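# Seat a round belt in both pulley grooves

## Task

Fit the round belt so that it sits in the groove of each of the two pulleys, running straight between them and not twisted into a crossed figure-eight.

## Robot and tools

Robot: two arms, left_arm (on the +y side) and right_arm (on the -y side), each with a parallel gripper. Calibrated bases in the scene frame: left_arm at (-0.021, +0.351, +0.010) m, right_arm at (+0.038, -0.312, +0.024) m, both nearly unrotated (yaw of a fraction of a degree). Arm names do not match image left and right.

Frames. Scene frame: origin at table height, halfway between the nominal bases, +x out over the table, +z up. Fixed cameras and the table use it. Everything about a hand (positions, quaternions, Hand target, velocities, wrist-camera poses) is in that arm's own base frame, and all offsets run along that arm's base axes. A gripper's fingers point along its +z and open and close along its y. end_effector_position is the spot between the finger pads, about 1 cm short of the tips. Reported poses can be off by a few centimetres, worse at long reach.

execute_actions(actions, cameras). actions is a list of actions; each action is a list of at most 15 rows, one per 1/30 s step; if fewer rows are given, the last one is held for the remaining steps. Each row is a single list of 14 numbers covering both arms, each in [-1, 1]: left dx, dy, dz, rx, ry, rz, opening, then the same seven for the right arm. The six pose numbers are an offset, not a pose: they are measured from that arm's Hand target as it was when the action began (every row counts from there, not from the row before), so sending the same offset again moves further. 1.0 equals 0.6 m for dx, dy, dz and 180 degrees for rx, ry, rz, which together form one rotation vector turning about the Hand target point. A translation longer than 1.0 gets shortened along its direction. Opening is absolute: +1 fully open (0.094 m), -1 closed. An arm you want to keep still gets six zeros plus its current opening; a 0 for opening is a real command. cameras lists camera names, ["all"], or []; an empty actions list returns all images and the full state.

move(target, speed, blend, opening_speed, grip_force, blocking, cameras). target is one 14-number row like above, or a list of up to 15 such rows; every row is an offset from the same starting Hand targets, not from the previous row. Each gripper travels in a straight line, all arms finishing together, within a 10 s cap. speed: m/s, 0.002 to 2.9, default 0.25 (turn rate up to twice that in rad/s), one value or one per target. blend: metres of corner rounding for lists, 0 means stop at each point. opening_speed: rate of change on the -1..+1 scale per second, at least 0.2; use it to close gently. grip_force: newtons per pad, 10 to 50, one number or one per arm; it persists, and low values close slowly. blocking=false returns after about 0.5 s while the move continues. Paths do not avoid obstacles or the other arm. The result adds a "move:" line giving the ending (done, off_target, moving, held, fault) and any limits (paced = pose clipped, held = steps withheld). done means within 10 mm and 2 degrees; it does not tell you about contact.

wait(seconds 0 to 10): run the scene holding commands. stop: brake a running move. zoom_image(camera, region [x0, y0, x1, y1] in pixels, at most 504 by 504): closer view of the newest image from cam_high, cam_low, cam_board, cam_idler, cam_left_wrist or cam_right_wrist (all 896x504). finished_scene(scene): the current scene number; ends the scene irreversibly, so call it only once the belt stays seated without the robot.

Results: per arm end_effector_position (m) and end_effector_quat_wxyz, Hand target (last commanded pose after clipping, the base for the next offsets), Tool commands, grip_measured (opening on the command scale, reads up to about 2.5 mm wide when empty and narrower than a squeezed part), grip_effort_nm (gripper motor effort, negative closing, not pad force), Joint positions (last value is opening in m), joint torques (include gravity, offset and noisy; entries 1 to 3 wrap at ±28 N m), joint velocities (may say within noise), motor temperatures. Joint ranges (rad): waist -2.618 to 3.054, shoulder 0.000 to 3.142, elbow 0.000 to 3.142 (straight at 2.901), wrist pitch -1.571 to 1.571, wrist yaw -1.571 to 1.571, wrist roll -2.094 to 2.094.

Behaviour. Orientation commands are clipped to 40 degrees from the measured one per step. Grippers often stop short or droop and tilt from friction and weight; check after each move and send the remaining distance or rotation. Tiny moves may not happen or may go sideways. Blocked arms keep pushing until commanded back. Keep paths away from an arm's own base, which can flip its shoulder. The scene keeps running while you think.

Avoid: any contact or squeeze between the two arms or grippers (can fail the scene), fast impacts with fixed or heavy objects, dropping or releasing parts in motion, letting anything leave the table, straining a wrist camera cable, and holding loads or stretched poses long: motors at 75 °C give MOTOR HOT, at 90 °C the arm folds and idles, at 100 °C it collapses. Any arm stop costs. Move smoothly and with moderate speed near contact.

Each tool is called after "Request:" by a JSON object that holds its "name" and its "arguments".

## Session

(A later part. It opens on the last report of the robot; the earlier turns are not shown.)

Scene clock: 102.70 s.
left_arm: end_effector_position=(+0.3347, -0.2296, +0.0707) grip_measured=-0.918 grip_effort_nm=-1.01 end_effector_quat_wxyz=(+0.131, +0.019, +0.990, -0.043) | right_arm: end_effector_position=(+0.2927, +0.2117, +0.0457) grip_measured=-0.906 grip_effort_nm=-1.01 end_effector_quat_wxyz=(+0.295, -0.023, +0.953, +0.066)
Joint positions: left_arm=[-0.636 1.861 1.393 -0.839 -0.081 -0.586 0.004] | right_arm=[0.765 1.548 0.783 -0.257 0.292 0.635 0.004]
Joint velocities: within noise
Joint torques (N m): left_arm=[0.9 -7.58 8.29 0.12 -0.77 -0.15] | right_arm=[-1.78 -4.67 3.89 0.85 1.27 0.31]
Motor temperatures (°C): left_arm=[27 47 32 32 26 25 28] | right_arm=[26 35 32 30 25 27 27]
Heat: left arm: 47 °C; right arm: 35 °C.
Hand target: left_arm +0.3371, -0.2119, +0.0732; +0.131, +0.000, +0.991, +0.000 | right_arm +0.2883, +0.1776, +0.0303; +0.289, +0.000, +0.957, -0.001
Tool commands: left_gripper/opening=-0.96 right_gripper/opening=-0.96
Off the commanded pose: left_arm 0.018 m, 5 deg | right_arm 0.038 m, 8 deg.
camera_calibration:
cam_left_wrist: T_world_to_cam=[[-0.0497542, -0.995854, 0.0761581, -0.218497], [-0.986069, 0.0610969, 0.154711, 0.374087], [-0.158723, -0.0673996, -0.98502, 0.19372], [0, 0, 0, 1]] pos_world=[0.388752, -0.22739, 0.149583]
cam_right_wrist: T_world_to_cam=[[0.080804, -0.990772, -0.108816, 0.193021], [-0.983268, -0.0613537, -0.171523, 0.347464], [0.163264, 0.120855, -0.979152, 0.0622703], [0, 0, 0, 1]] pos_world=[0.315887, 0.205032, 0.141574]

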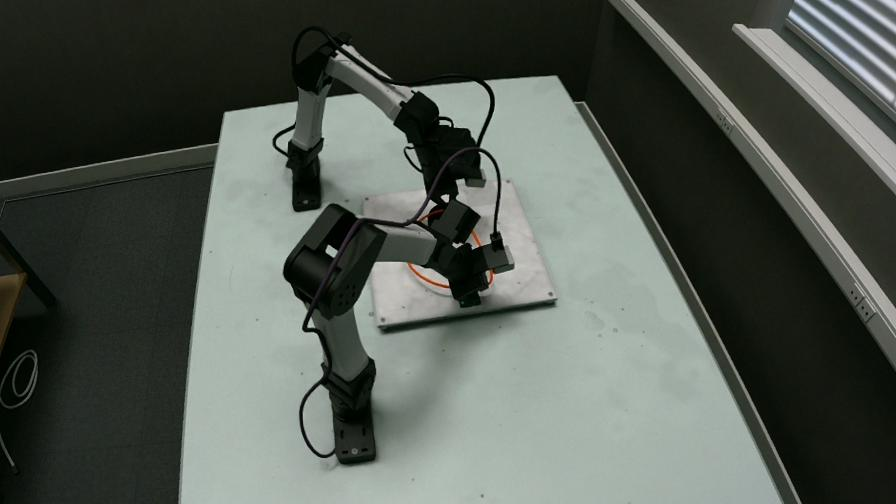

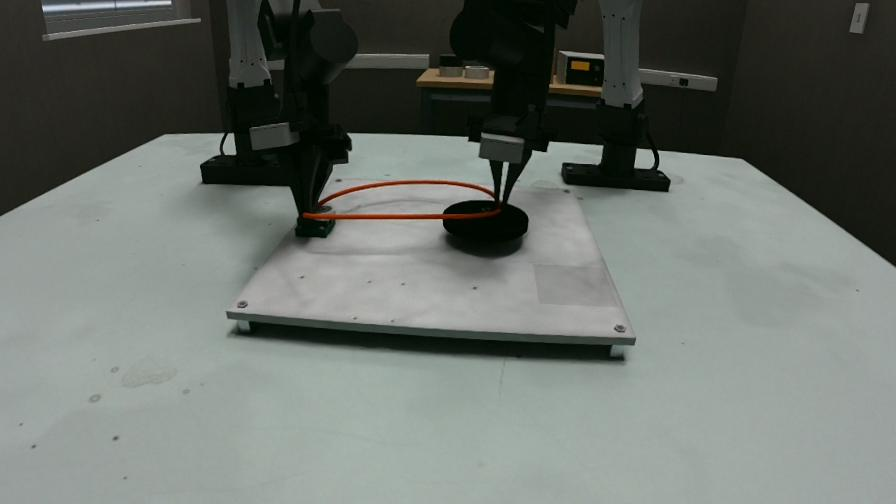

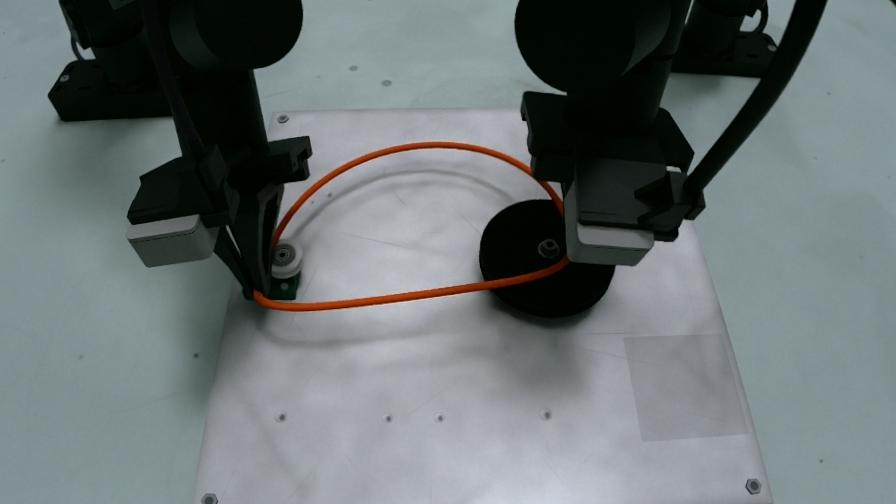

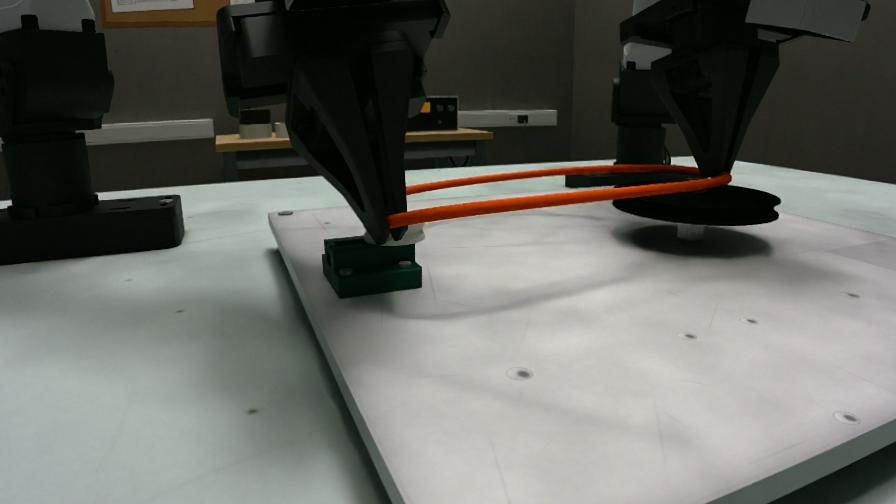

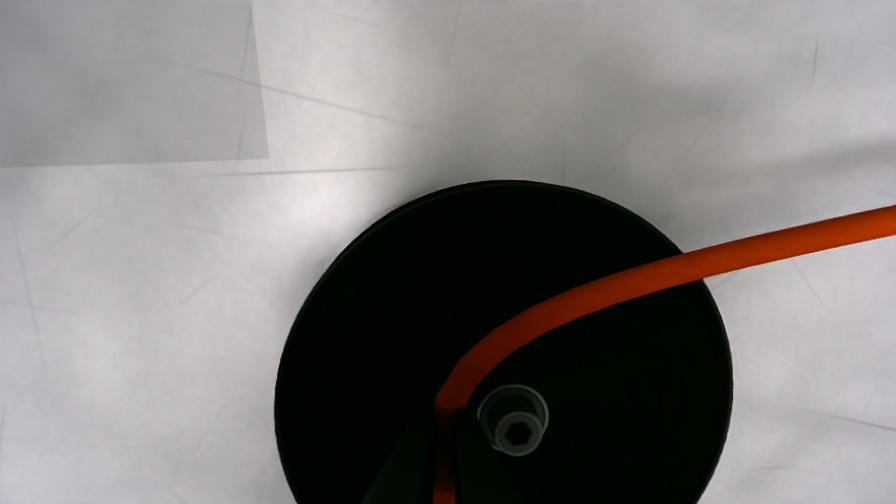

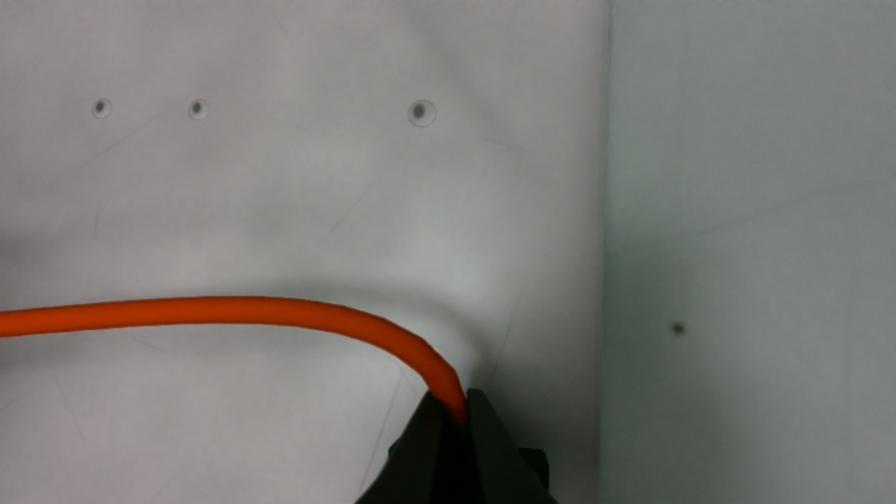

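Request:
{"name": "move", "arguments": {"target": [[0.01,-0.075,0,0,0,0,-0.96,0.015,0.0,0.0,0,0.06,0,-0.96],[0.01,-0.075,-0.01,0,0,0,-0.96,0.015,0.012,0.002,0,0.06,0,-0.96]], "speed": 0.06, "cameras": ["cam_board","cam_idler","cam_right_wrist"]}}

Request:
{"name": "zoom_image", "arguments": {"camera": "cam_idler", "region": [290, 170, 450, 290]}}

Request:
{"name": "zoom_image", "arguments": {"camera": "cam_board", "region": [200, 190, 340, 320]}}

Scene clock: 107.40 s.
left_arm: end_effector_position=(+0.3393, -0.2629, +0.0652) grip_measured=-0.918 grip_effort_nm=-1.01 end_effector_quat_wxyz=(+0.123, +0.012, +0.992, -0.019) | right_arm: end_effector_position=(+0.2979, +0.1916, +0.0345) grip_measured=-0.906 grip_effort_nm=-1.01 end_effector_quat_wxyz=(+0.205, -0.010, +0.978, +0.020)
Joint positions: left_arm=[-0.711 1.995 1.563 -0.925 -0.128 -0.674 0.004] | right_arm=[0.679 1.654 0.947 -0.509 0.22 0.62 0.004]
Joint torques (N m): left_arm=[0.1 -8.51 7.41 0.45 -0.5 -0.14] | right_arm=[-0.46 -4.51 7.2 0.67 0.48 0.3]
Heat: left arm: 45 °C; right arm: 35 °C.
Hand target: left_arm +0.3431, -0.2569, +0.0671; +0.131, +0.000, +0.991, +0.000 | right_arm +0.2973, +0.1848, +0.0314; +0.198, +0.000, +0.980, -0.001
Off the commanded pose: left_arm 0.007 m, 3 deg | right_arm 0.007 m, 3 deg.
move: off_target (left_arm, right_arm)
camera_calibration:
cam_right_wrist: T_world_to_cam=[[0.0266686, -0.99911, -0.0326746, 0.186562], [-0.999461, -0.0272758, 0.0182814, 0.341132], [-0.0191564, 0.0321694, -0.999299, 0.12489], [0, 0, 0, 1]] pos_world=[0.338365, 0.191683, 0.124662]
Images, in order (width x height): cam_board 896x504, cam_idler 896x504, cam_right_wrist 896x504.

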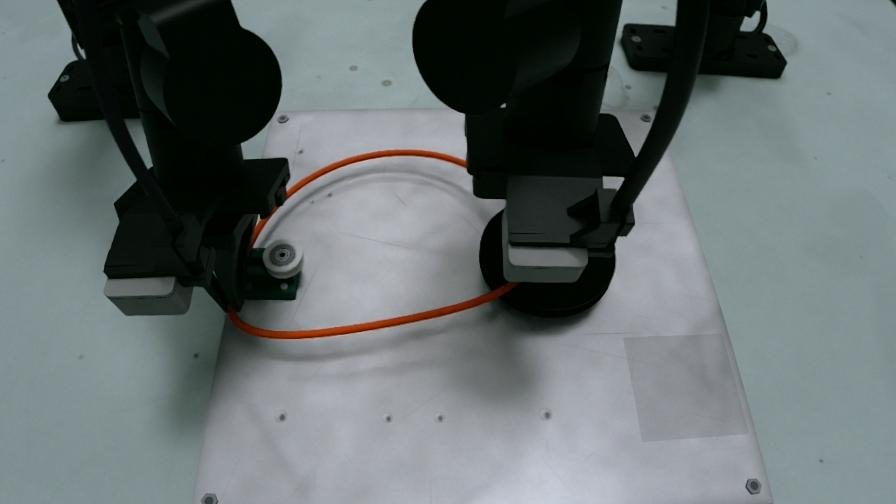

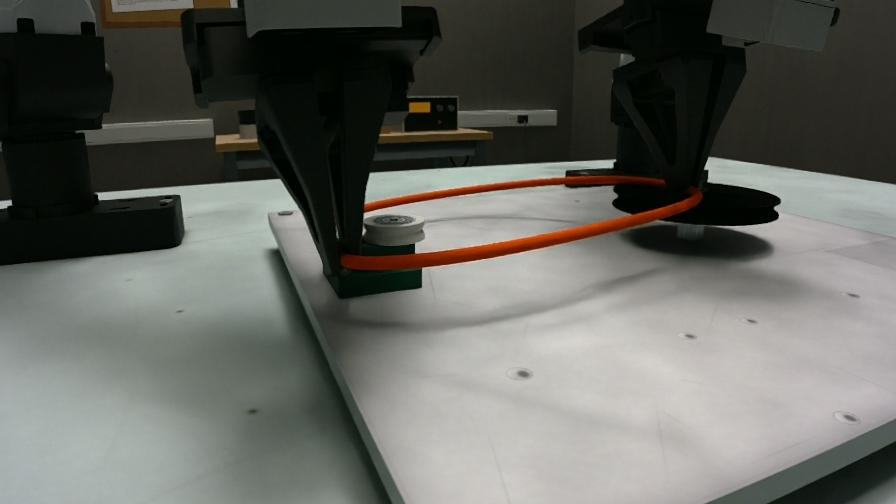

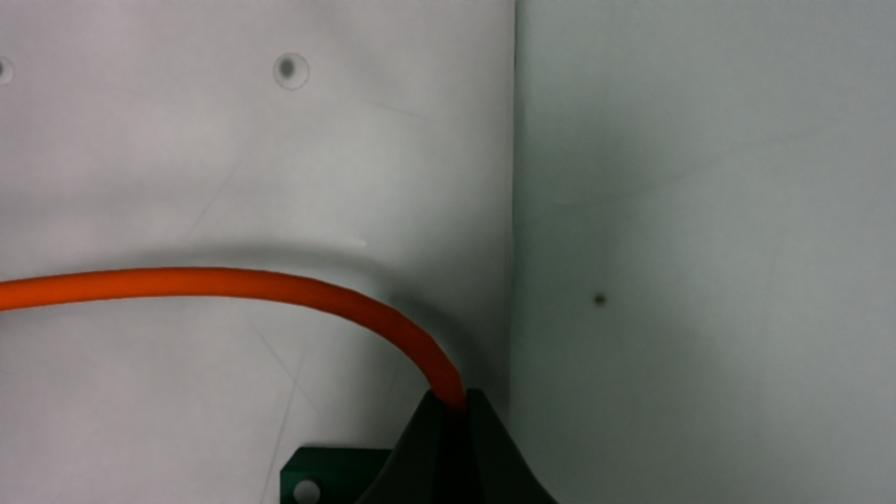

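Scaled by 3.150 from the camera's 896x504 image, which has a finer 1280x720 frame.

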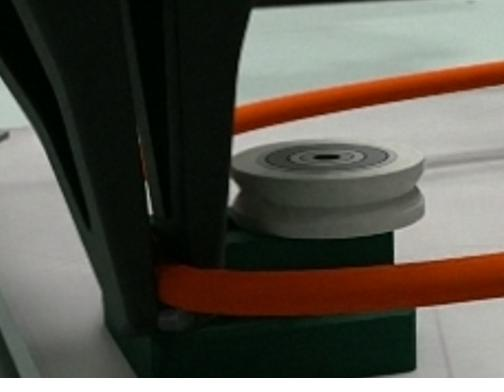

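Scaled by 3.600 from the camera's 896x504 image, which has a finer 1280x720 frame.

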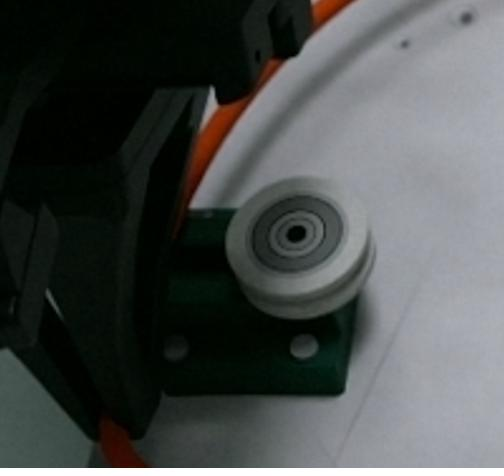

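Request:
{"name": "move", "arguments": {"target": [[0,-0.012,0,0,0,0,-0.96,0.0,0.0,0.0,0,0,0,-0.70],[0,-0.012,0,0,0,0,-0.96,0.0,0.0,0.0,0,0,0,-0.70],[0,-0.012,0,0,0,0,-0.96,0.0,0.0,0.12,0,0,0,-0.70]], "speed": 0.06, "opening_speed": 0.3, "cameras": ["cam_board","cam_idler","cam_right_wrist","cam_low"]}}

Request:
{"name": "zoom_image", "arguments": {"camera": "cam_idler", "region": [290, 170, 450, 290]}}

Scene clock: 112.57 s.
left_arm: end_effector_position=(+0.3394, -0.2659, +0.0634) grip_measured=-0.918 grip_effort_nm=-1.01 end_effector_quat_wxyz=(+0.125, +0.008, +0.992, -0.014) | right_arm: end_effector_position=(+0.2925, +0.1873, +0.0882) grip_measured=-0.701 grip_effort_nm=0.08 end_effector_quat_wxyz=(+0.180, -0.010, +0.984, +0.001)
Joint positions: left_arm=[-0.722 2.008 1.575 -0.929 -0.142 -0.69 0.004] | right_arm=[0.679 1.606 1.144 -0.818 0.22 0.625 0.014]
Joint torques (N m): left_arm=[-0.18 -8.21 8.61 0.37 -0.39 -0.11] | right_arm=[-0.24 -7.94 8.42 0.63 0.53 0.29]
Heat: left arm: 45 °C; right arm: 35 °C.
Hand target: left_arm +0.3431, -0.2640, +0.0671; +0.131, +0.000, +0.991, +0.000 | right_arm +0.2973, +0.1848, +0.1035; +0.198, +0.000, +0.980, -0.001
Off the commanded pose: left_arm 0.006 m, 2 deg | right_arm 0.016 m, 2 deg.
move: off_target (right_arm)
camera_calibration:
cam_right_wrist: T_world_to_cam=[[0.02069, -0.999775, 0.00469135, 0.182696], [-0.997358, -0.0203127, 0.0697503, 0.328147], [-0.0696393, -0.00612209, -0.997553, 0.200438], [0, 0, 0, 1]] pos_world=[0.337458, 0.190547, 0.176202]
Images, in order (width x height): cam_low 896x504, cam_board 896x504, cam_idler 896x504, cam_right_wrist 896x504.

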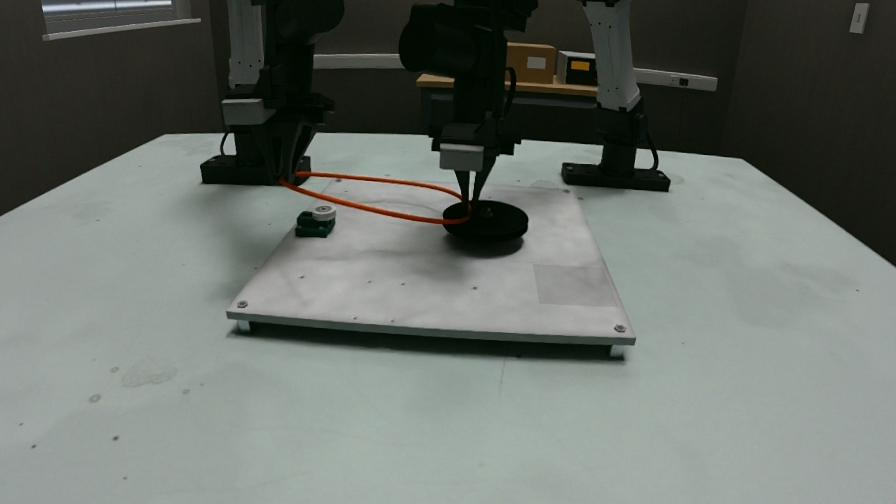

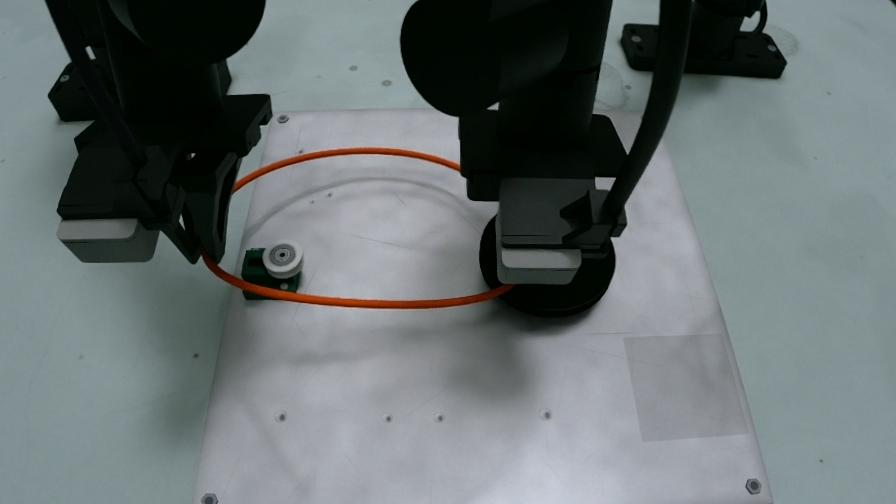

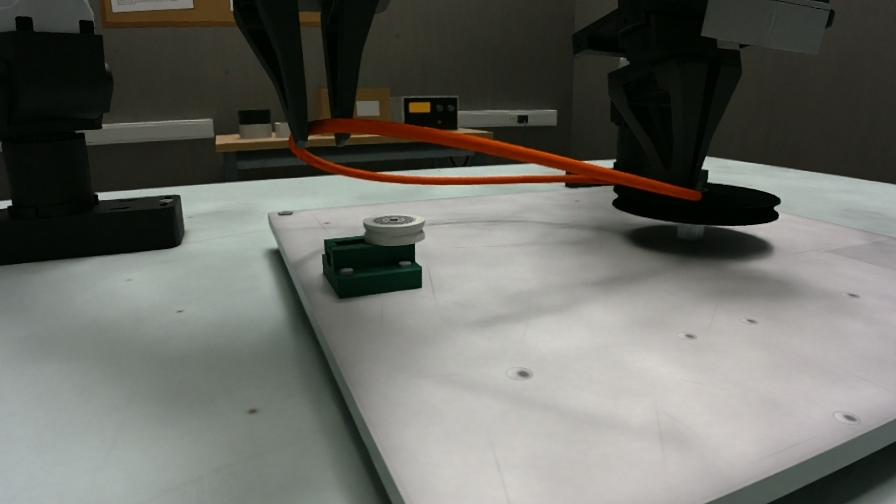

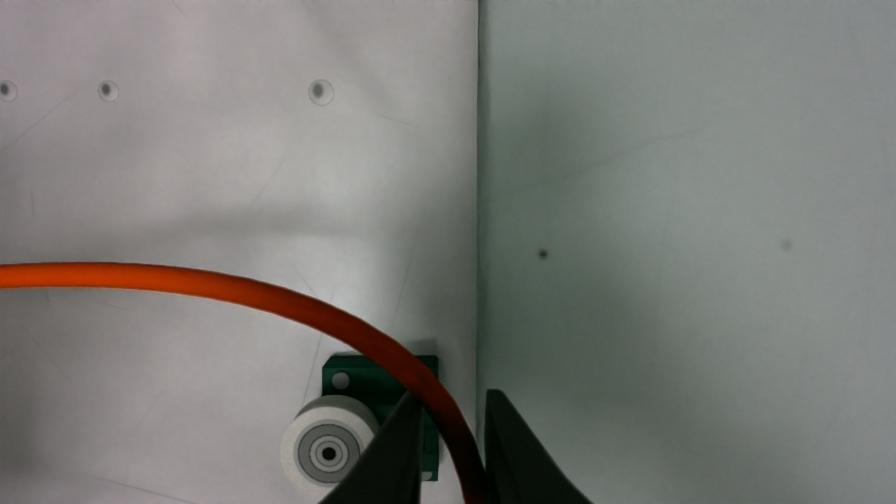

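Scaled by 3.150 from the camera's 896x504 image, which has a finer 1280x720 frame.

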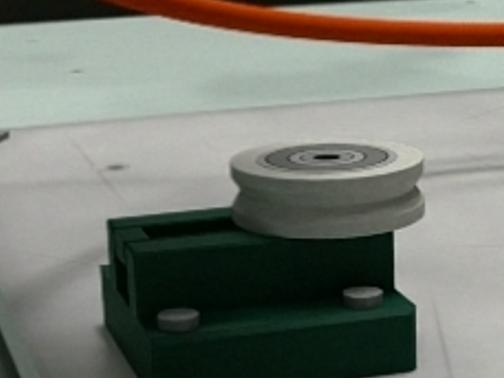

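Request:
{"name": "move", "arguments": {"target": [[0,0,0,0,0,0,-0.96,0.0,-0.008,-0.108,0,0,0,-0.70],[0,0,0,0,0,0,-0.96,0.0,-0.014,-0.108,0,0,0,-0.35],[0,0,0,0,0,0,-0.96,0.0,-0.014,0.12,0,0,0,-0.35]], "speed": 0.08, "opening_speed": 0.4, "cameras": ["cam_board","cam_idler","cam_right_wrist","cam_low"]}}

Request:
{"name": "zoom_image", "arguments": {"camera": "cam_idler", "region": [290, 170, 450, 290]}}

Scene clock: 118.67 s.
left_arm: end_effector_position=(+0.3393, -0.2642, +0.0633) grip_measured=-0.918 grip_effort_nm=-1.01 end_effector_quat_wxyz=(+0.125, +0.006, +0.992, -0.010) | right_arm: end_effector_position=(+0.2931, +0.1793, +0.1620) grip_measured=-0.352 grip_effort_nm=0.11 end_effector_quat_wxyz=(+0.182, -0.005, +0.983, -0.003)
Joint positions: left_arm=[-0.722 2.008 1.575 -0.934 -0.149 -0.694 0.004] | right_arm=[0.662 1.571 1.401 -1.111 0.225 0.62 0.03]
Joint torques (N m): left_arm=[-0.2 -8.17 8.65 0.41 -0.32 -0.06] | right_arm=[-0.87 -7.04 8.55 0.76 0.37 0.04]
Heat: left arm: 44 °C; right arm: 35 °C.
Hand target: left_arm +0.3431, -0.2640, +0.0672; +0.131, +0.000, +0.991, +0.000 | right_arm +0.2973, +0.1764, +0.1754; +0.198, +0.000, +0.980, -0.001
Off the commanded pose: left_arm 0.005 m, 1 deg | right_arm 0.014 m, 2 deg.
move: off_target (right_arm)
camera_calibration:
cam_right_wrist: T_world_to_cam=[[0.00808502, -0.999912, 0.0105639, 0.177162], [-0.99777, -0.00736683, 0.0663398, 0.321765], [-0.0662561, -0.0110767, -0.997741, 0.273934], [0, 0, 0, 1]] pos_world=[0.337765, 0.182551, 0.250098]
Images, in order (width x height): cam_low 896x504, cam_board 896x504, cam_idler 896x504, cam_right_wrist 896x504.

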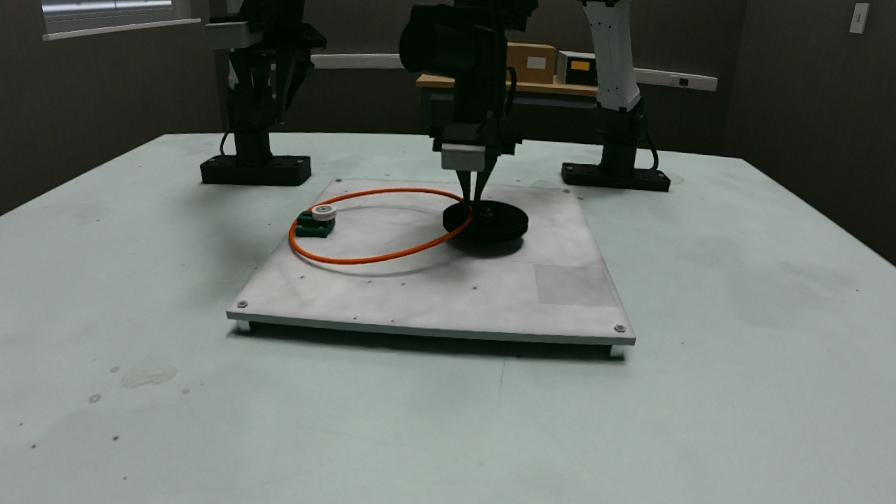

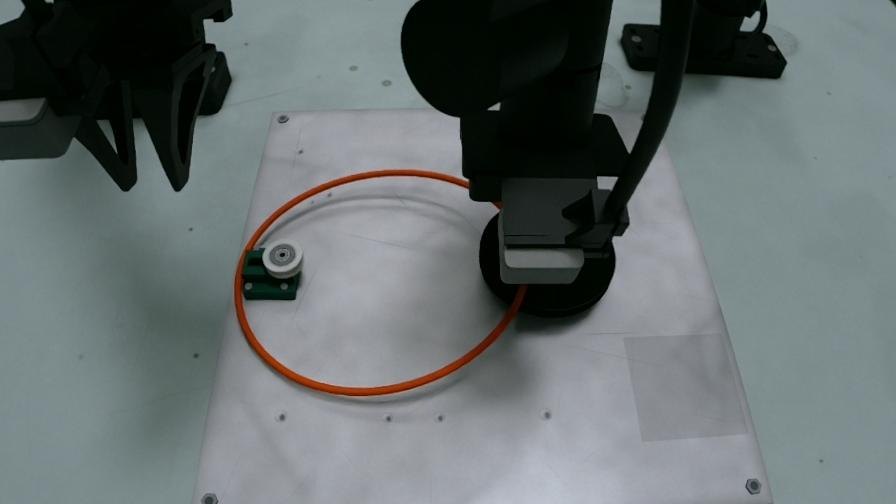

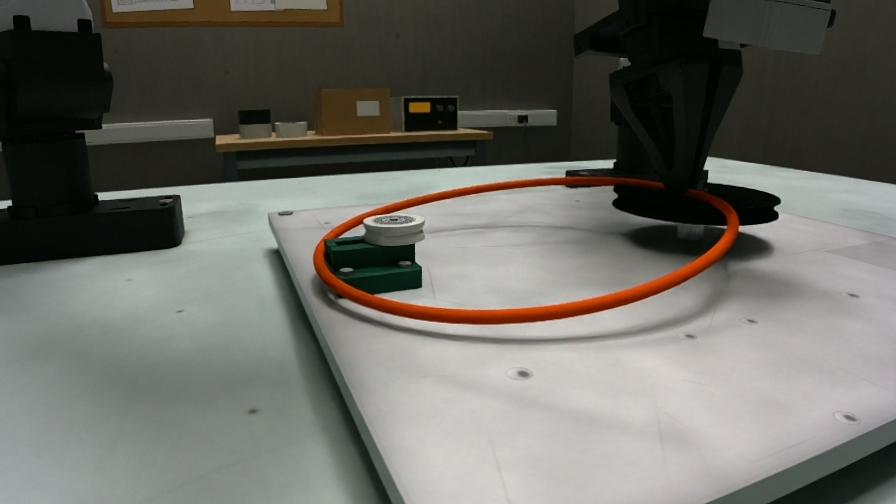

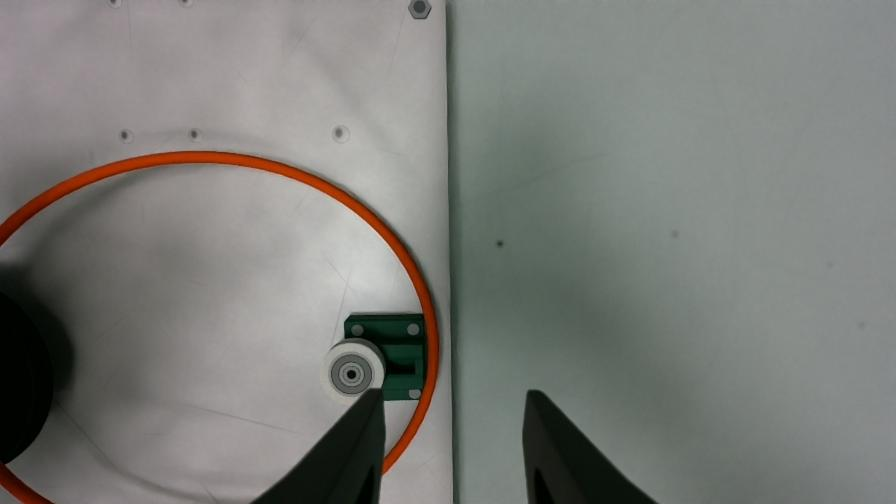

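Scaled by 3.150 from the camera's 896x504 image, which has a finer 1280x720 frame.

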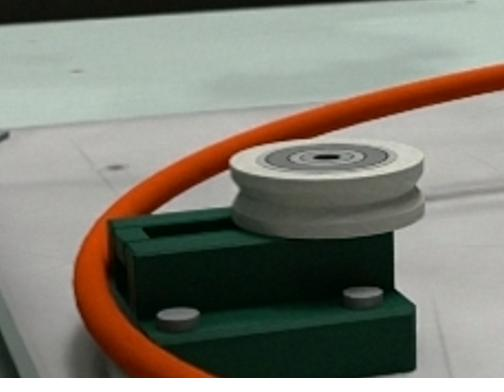

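Request:
{"name": "move", "arguments": {"target": [0,0,0.008,0,-0.078,0,-0.96,0,-0.1,0.0,0,0,0,-0.35], "speed": 0.08, "cameras": ["cam_board","cam_idler","cam_left_wrist","cam_low"]}}

Request:
{"name": "zoom_image", "arguments": {"camera": "cam_idler", "region": [290, 170, 450, 290]}}

Scene clock: 121.60 s.
left_arm: end_effector_position=(+0.3442, -0.2643, +0.0647) grip_measured=-0.918 grip_effort_nm=-1.01 end_effector_quat_wxyz=(+0.238, +0.006, +0.971, +0.004) | right_arm: end_effector_position=(+0.2986, +0.1163, +0.1736) grip_measured=-0.352 grip_effort_nm=0.11 end_effector_quat_wxyz=(+0.193, +0.001, +0.981, -0.011)
Joint positions: left_arm=[-0.788 1.909 1.37 -0.683 -0.339 -0.715 0.004] | right_arm=[0.476 1.445 1.32 -1.107 0.194 0.445 0.03]
Joint torques (N m): left_arm=[-0.55 -10.69 4.68 1.01 -0.31 -0.07] | right_arm=[-0.62 -6.65 5.39 1.14 0.09 0.02]
Heat: left arm: 45 °C; right arm: 35 °C.
Hand target: left_arm +0.3431, -0.2640, +0.0719; +0.251, +0.000, +0.968, +0.000 | right_arm +0.2972, +0.1165, +0.1754; +0.198, +0.000, +0.980, -0.001
Off the commanded pose: left_arm 0.007 m, 2 deg | right_arm 0.002 m, 1 deg.
move: done
camera_calibration:
cam_left_wrist: T_world_to_cam=[[-0.00959274, -0.99985, -0.0144322, -0.261139], [-0.998056, 0.0104623, -0.0614318, 0.391199], [0.0615736, 0.0138148, -0.998007, 0.133455], [0, 0, 0, 1]] pos_world=[0.379716, -0.267036, 0.153453]
Images, in order (width x height): cam_low 896x504, cam_board 896x504, cam_idler 896x504, cam_left_wrist 896x504.

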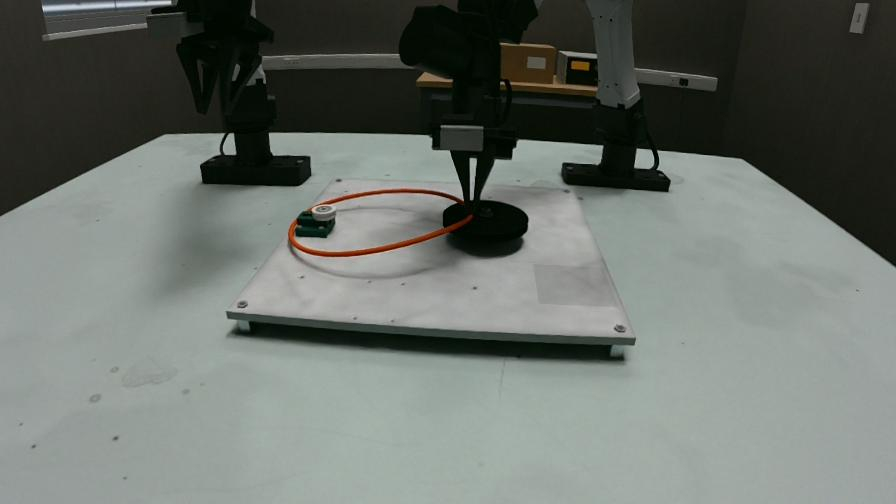

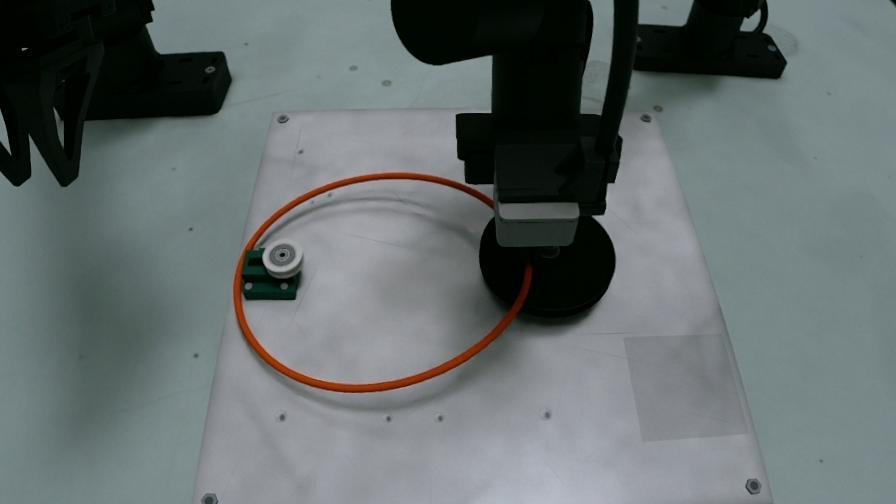

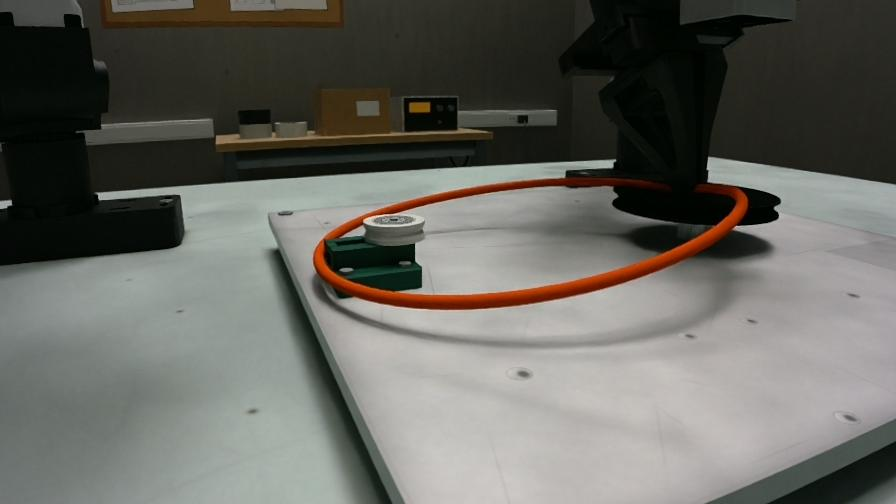

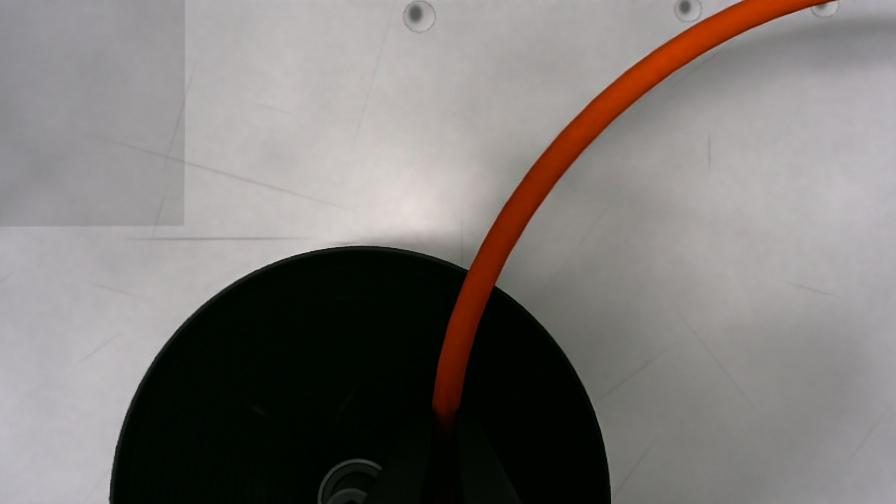

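Scaled by 3.150 from the camera's 896x504 image, which has a finer 1280x720 frame.

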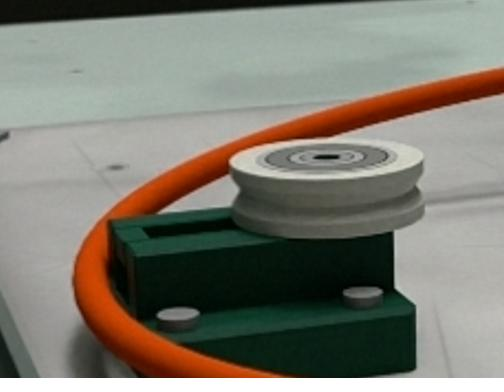

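Request:
{"name": "move", "arguments": {"target": [-0.015,0,0.03,0,-0.14,0,-0.96,0,0,0.0,0,0,0,-0.35], "speed": 0.08, "cameras": ["cam_board","cam_idler","cam_left_wrist","cam_low"]}}

Request:
{"name": "zoom_image", "arguments": {"camera": "cam_idler", "region": [290, 170, 450, 290]}}

Scene clock: 126.90 s.
left_arm: end_effector_position=(+0.3339, -0.2640, +0.0763) grip_measured=-0.918 grip_effort_nm=-1.01 end_effector_quat_wxyz=(+0.437, +0.004, +0.899, +0.006) | right_arm: end_effector_position=(+0.2987, +0.1164, +0.1736) grip_measured=-0.352 grip_effort_nm=0.11 end_effector_quat_wxyz=(+0.193, +0.001, +0.981, -0.011)
Joint positions: left_arm=[-0.932 1.761 0.98 -0.147 -0.689 -0.685 0.004] | right_arm=[0.476 1.445 1.32 -1.107 0.193 0.445 0.03]
Joint torques (N m): left_arm=[-0.59 -9.99 4.88 1.48 -0.53 0.21] | right_arm=[-0.68 -6.53 5.57 1.19 0 0.06]
Heat: left arm: 45 °C; right arm: 36 °C.
Hand target: left_arm +0.3341, -0.2640, +0.0899; +0.456, +0.000, +0.890, +0.000 | right_arm +0.2973, +0.1165, +0.1754; +0.198, +0.000, +0.980, -0.001
Off the commanded pose: left_arm 0.014 m, 3 deg | right_arm 0.002 m, 1 deg.
move: off_target (left_arm)
camera_calibration:
cam_left_wrist: T_world_to_cam=[[-0.0000327072, -0.999851, -0.0172465, -0.26372], [-0.884452, 0.00807669, -0.466562, 0.373974], [0.466631, 0.0152385, -0.884321, 0.00204595], [0, 0, 0, 1]] pos_world=[0.329799, -0.266733, 0.171743]
Images, in order (width x height): cam_low 896x504, cam_board 896x504, cam_idler 896x504, cam_left_wrist 896x504.

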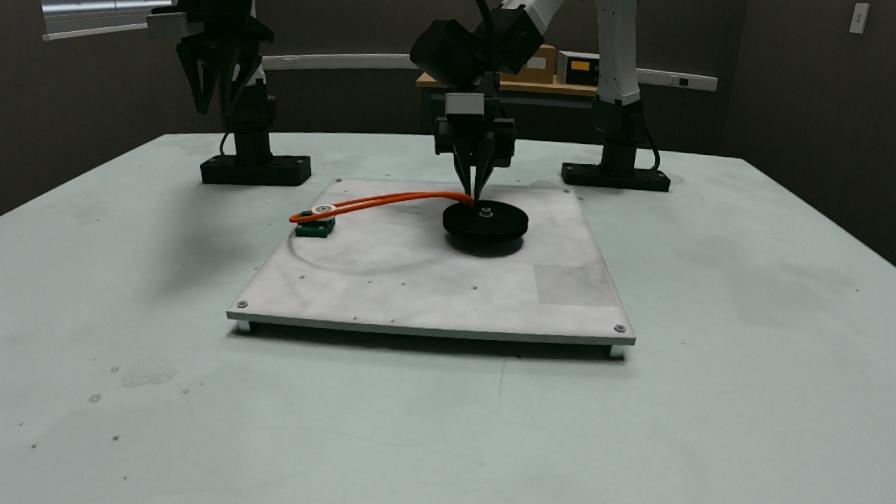

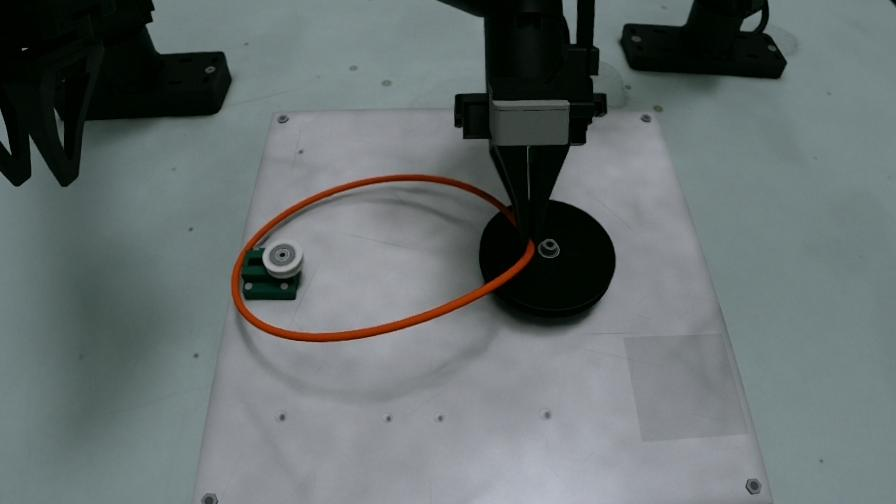

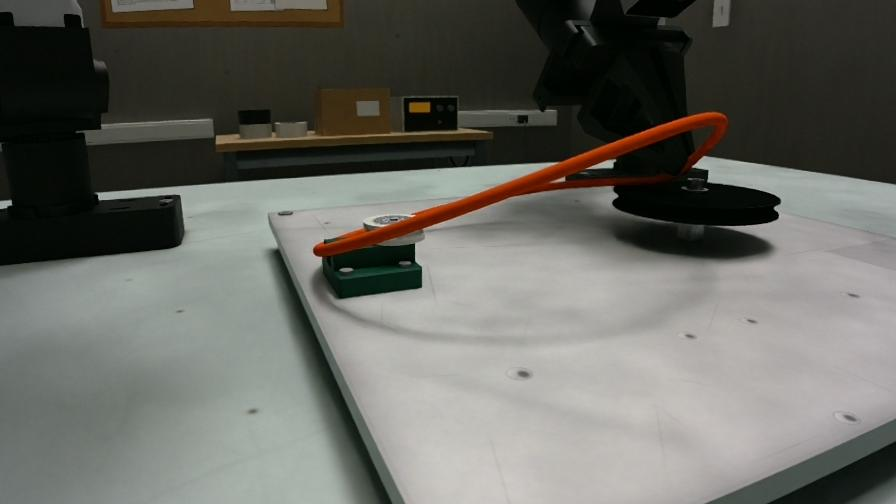

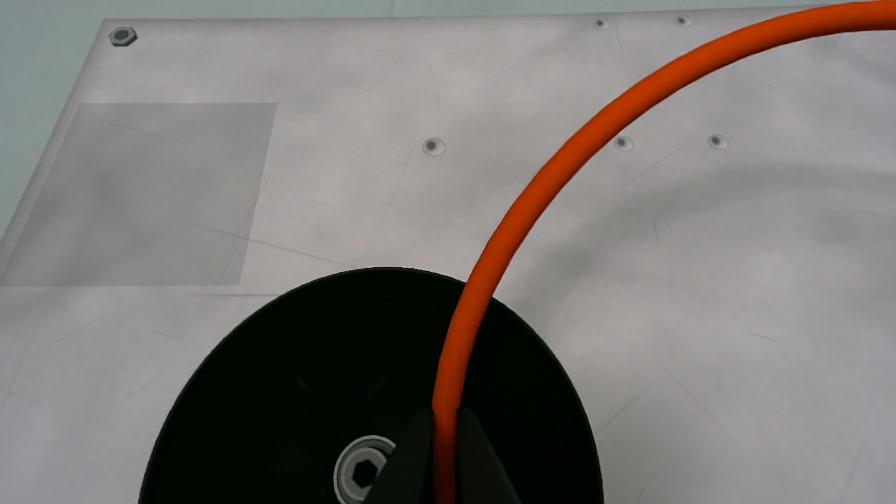

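Scaled by 3.150 from the camera's 896x504 image, which has a finer 1280x720 frame.

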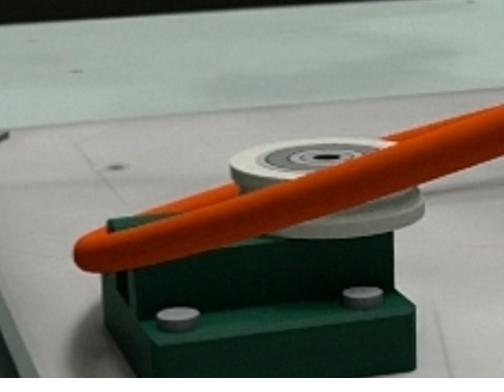

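Request:
{"name": "move", "arguments": {"target": [0,0,0.004,-0.035,0,0,-0.96,0,0,0.0,0,0,0,-0.35], "speed": 0.08, "cameras": ["cam_board","cam_idler"]}}

Request:
{"name": "zoom_image", "arguments": {"camera": "cam_idler", "region": [290, 170, 450, 290]}}

Scene clock: 129.00 s.
left_arm: end_effector_position=(+0.3317, -0.2649, +0.0812) grip_measured=-0.918 grip_effort_nm=-1.01 end_effector_quat_wxyz=(+0.446, -0.009, +0.895, -0.029) | right_arm: end_effector_position=(+0.2987, +0.1164, +0.1736) grip_measured=-0.352 grip_effort_nm=0.11 end_effector_quat_wxyz=(+0.193, +0.001, +0.981, -0.011)
Joint positions: left_arm=[-0.927 1.718 0.924 -0.07 -0.658 -0.696 0.004] | right_arm=[0.476 1.445 1.32 -1.107 0.193 0.445 0.03]
Joint torques (N m): left_arm=[0.92 -9.63 4.96 1.59 -0.18 -0.07] | right_arm=[-0.81 -6.34 5.46 1.16 0.06 0.08]
Heat: left arm: 45 °C; right arm: 36 °C.
Hand target: left_arm +0.3342, -0.2640, +0.0924; +0.456, -0.025, +0.888, -0.049 | right_arm +0.2973, +0.1165, +0.1754; +0.198, +0.000, +0.980, -0.001
Off the commanded pose: left_arm 0.011 m, 3 deg | right_arm 0.002 m, 1 deg.
move: off_target (left_arm)
Images, in order (width x height): cam_board 896x504, cam_idler 896x504.

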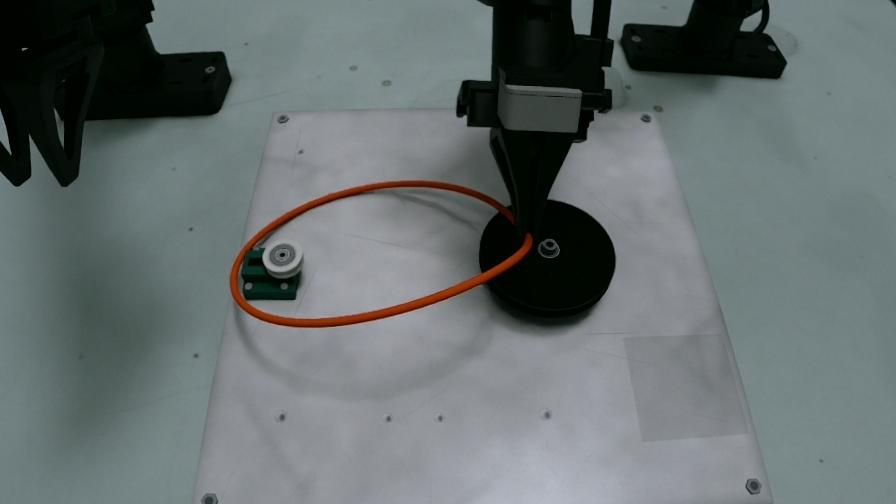

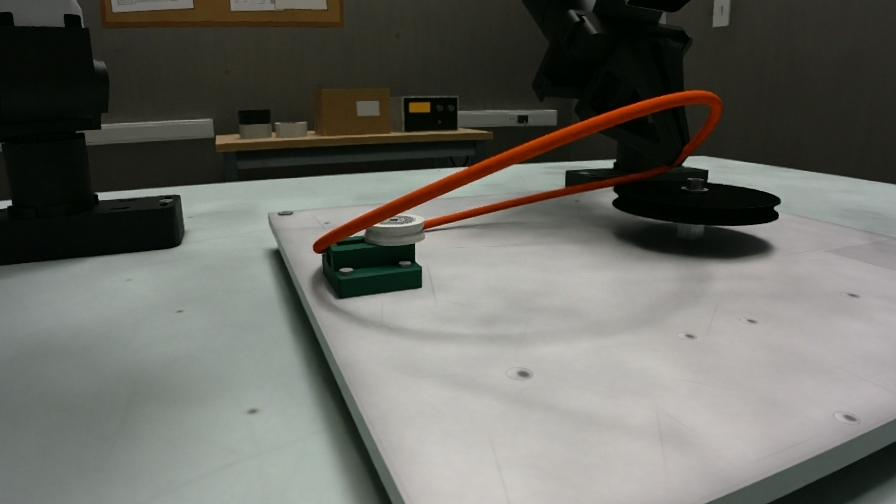

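Scaled by 3.150 from the camera's 896x504 image, which has a finer 1280x720 frame.

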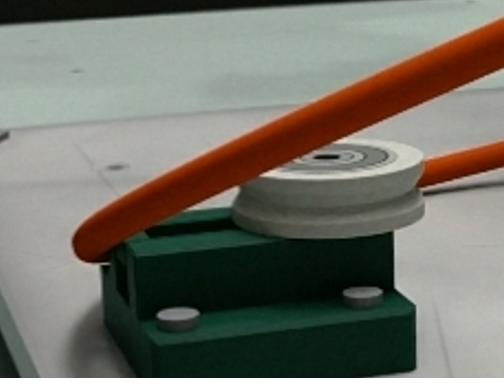

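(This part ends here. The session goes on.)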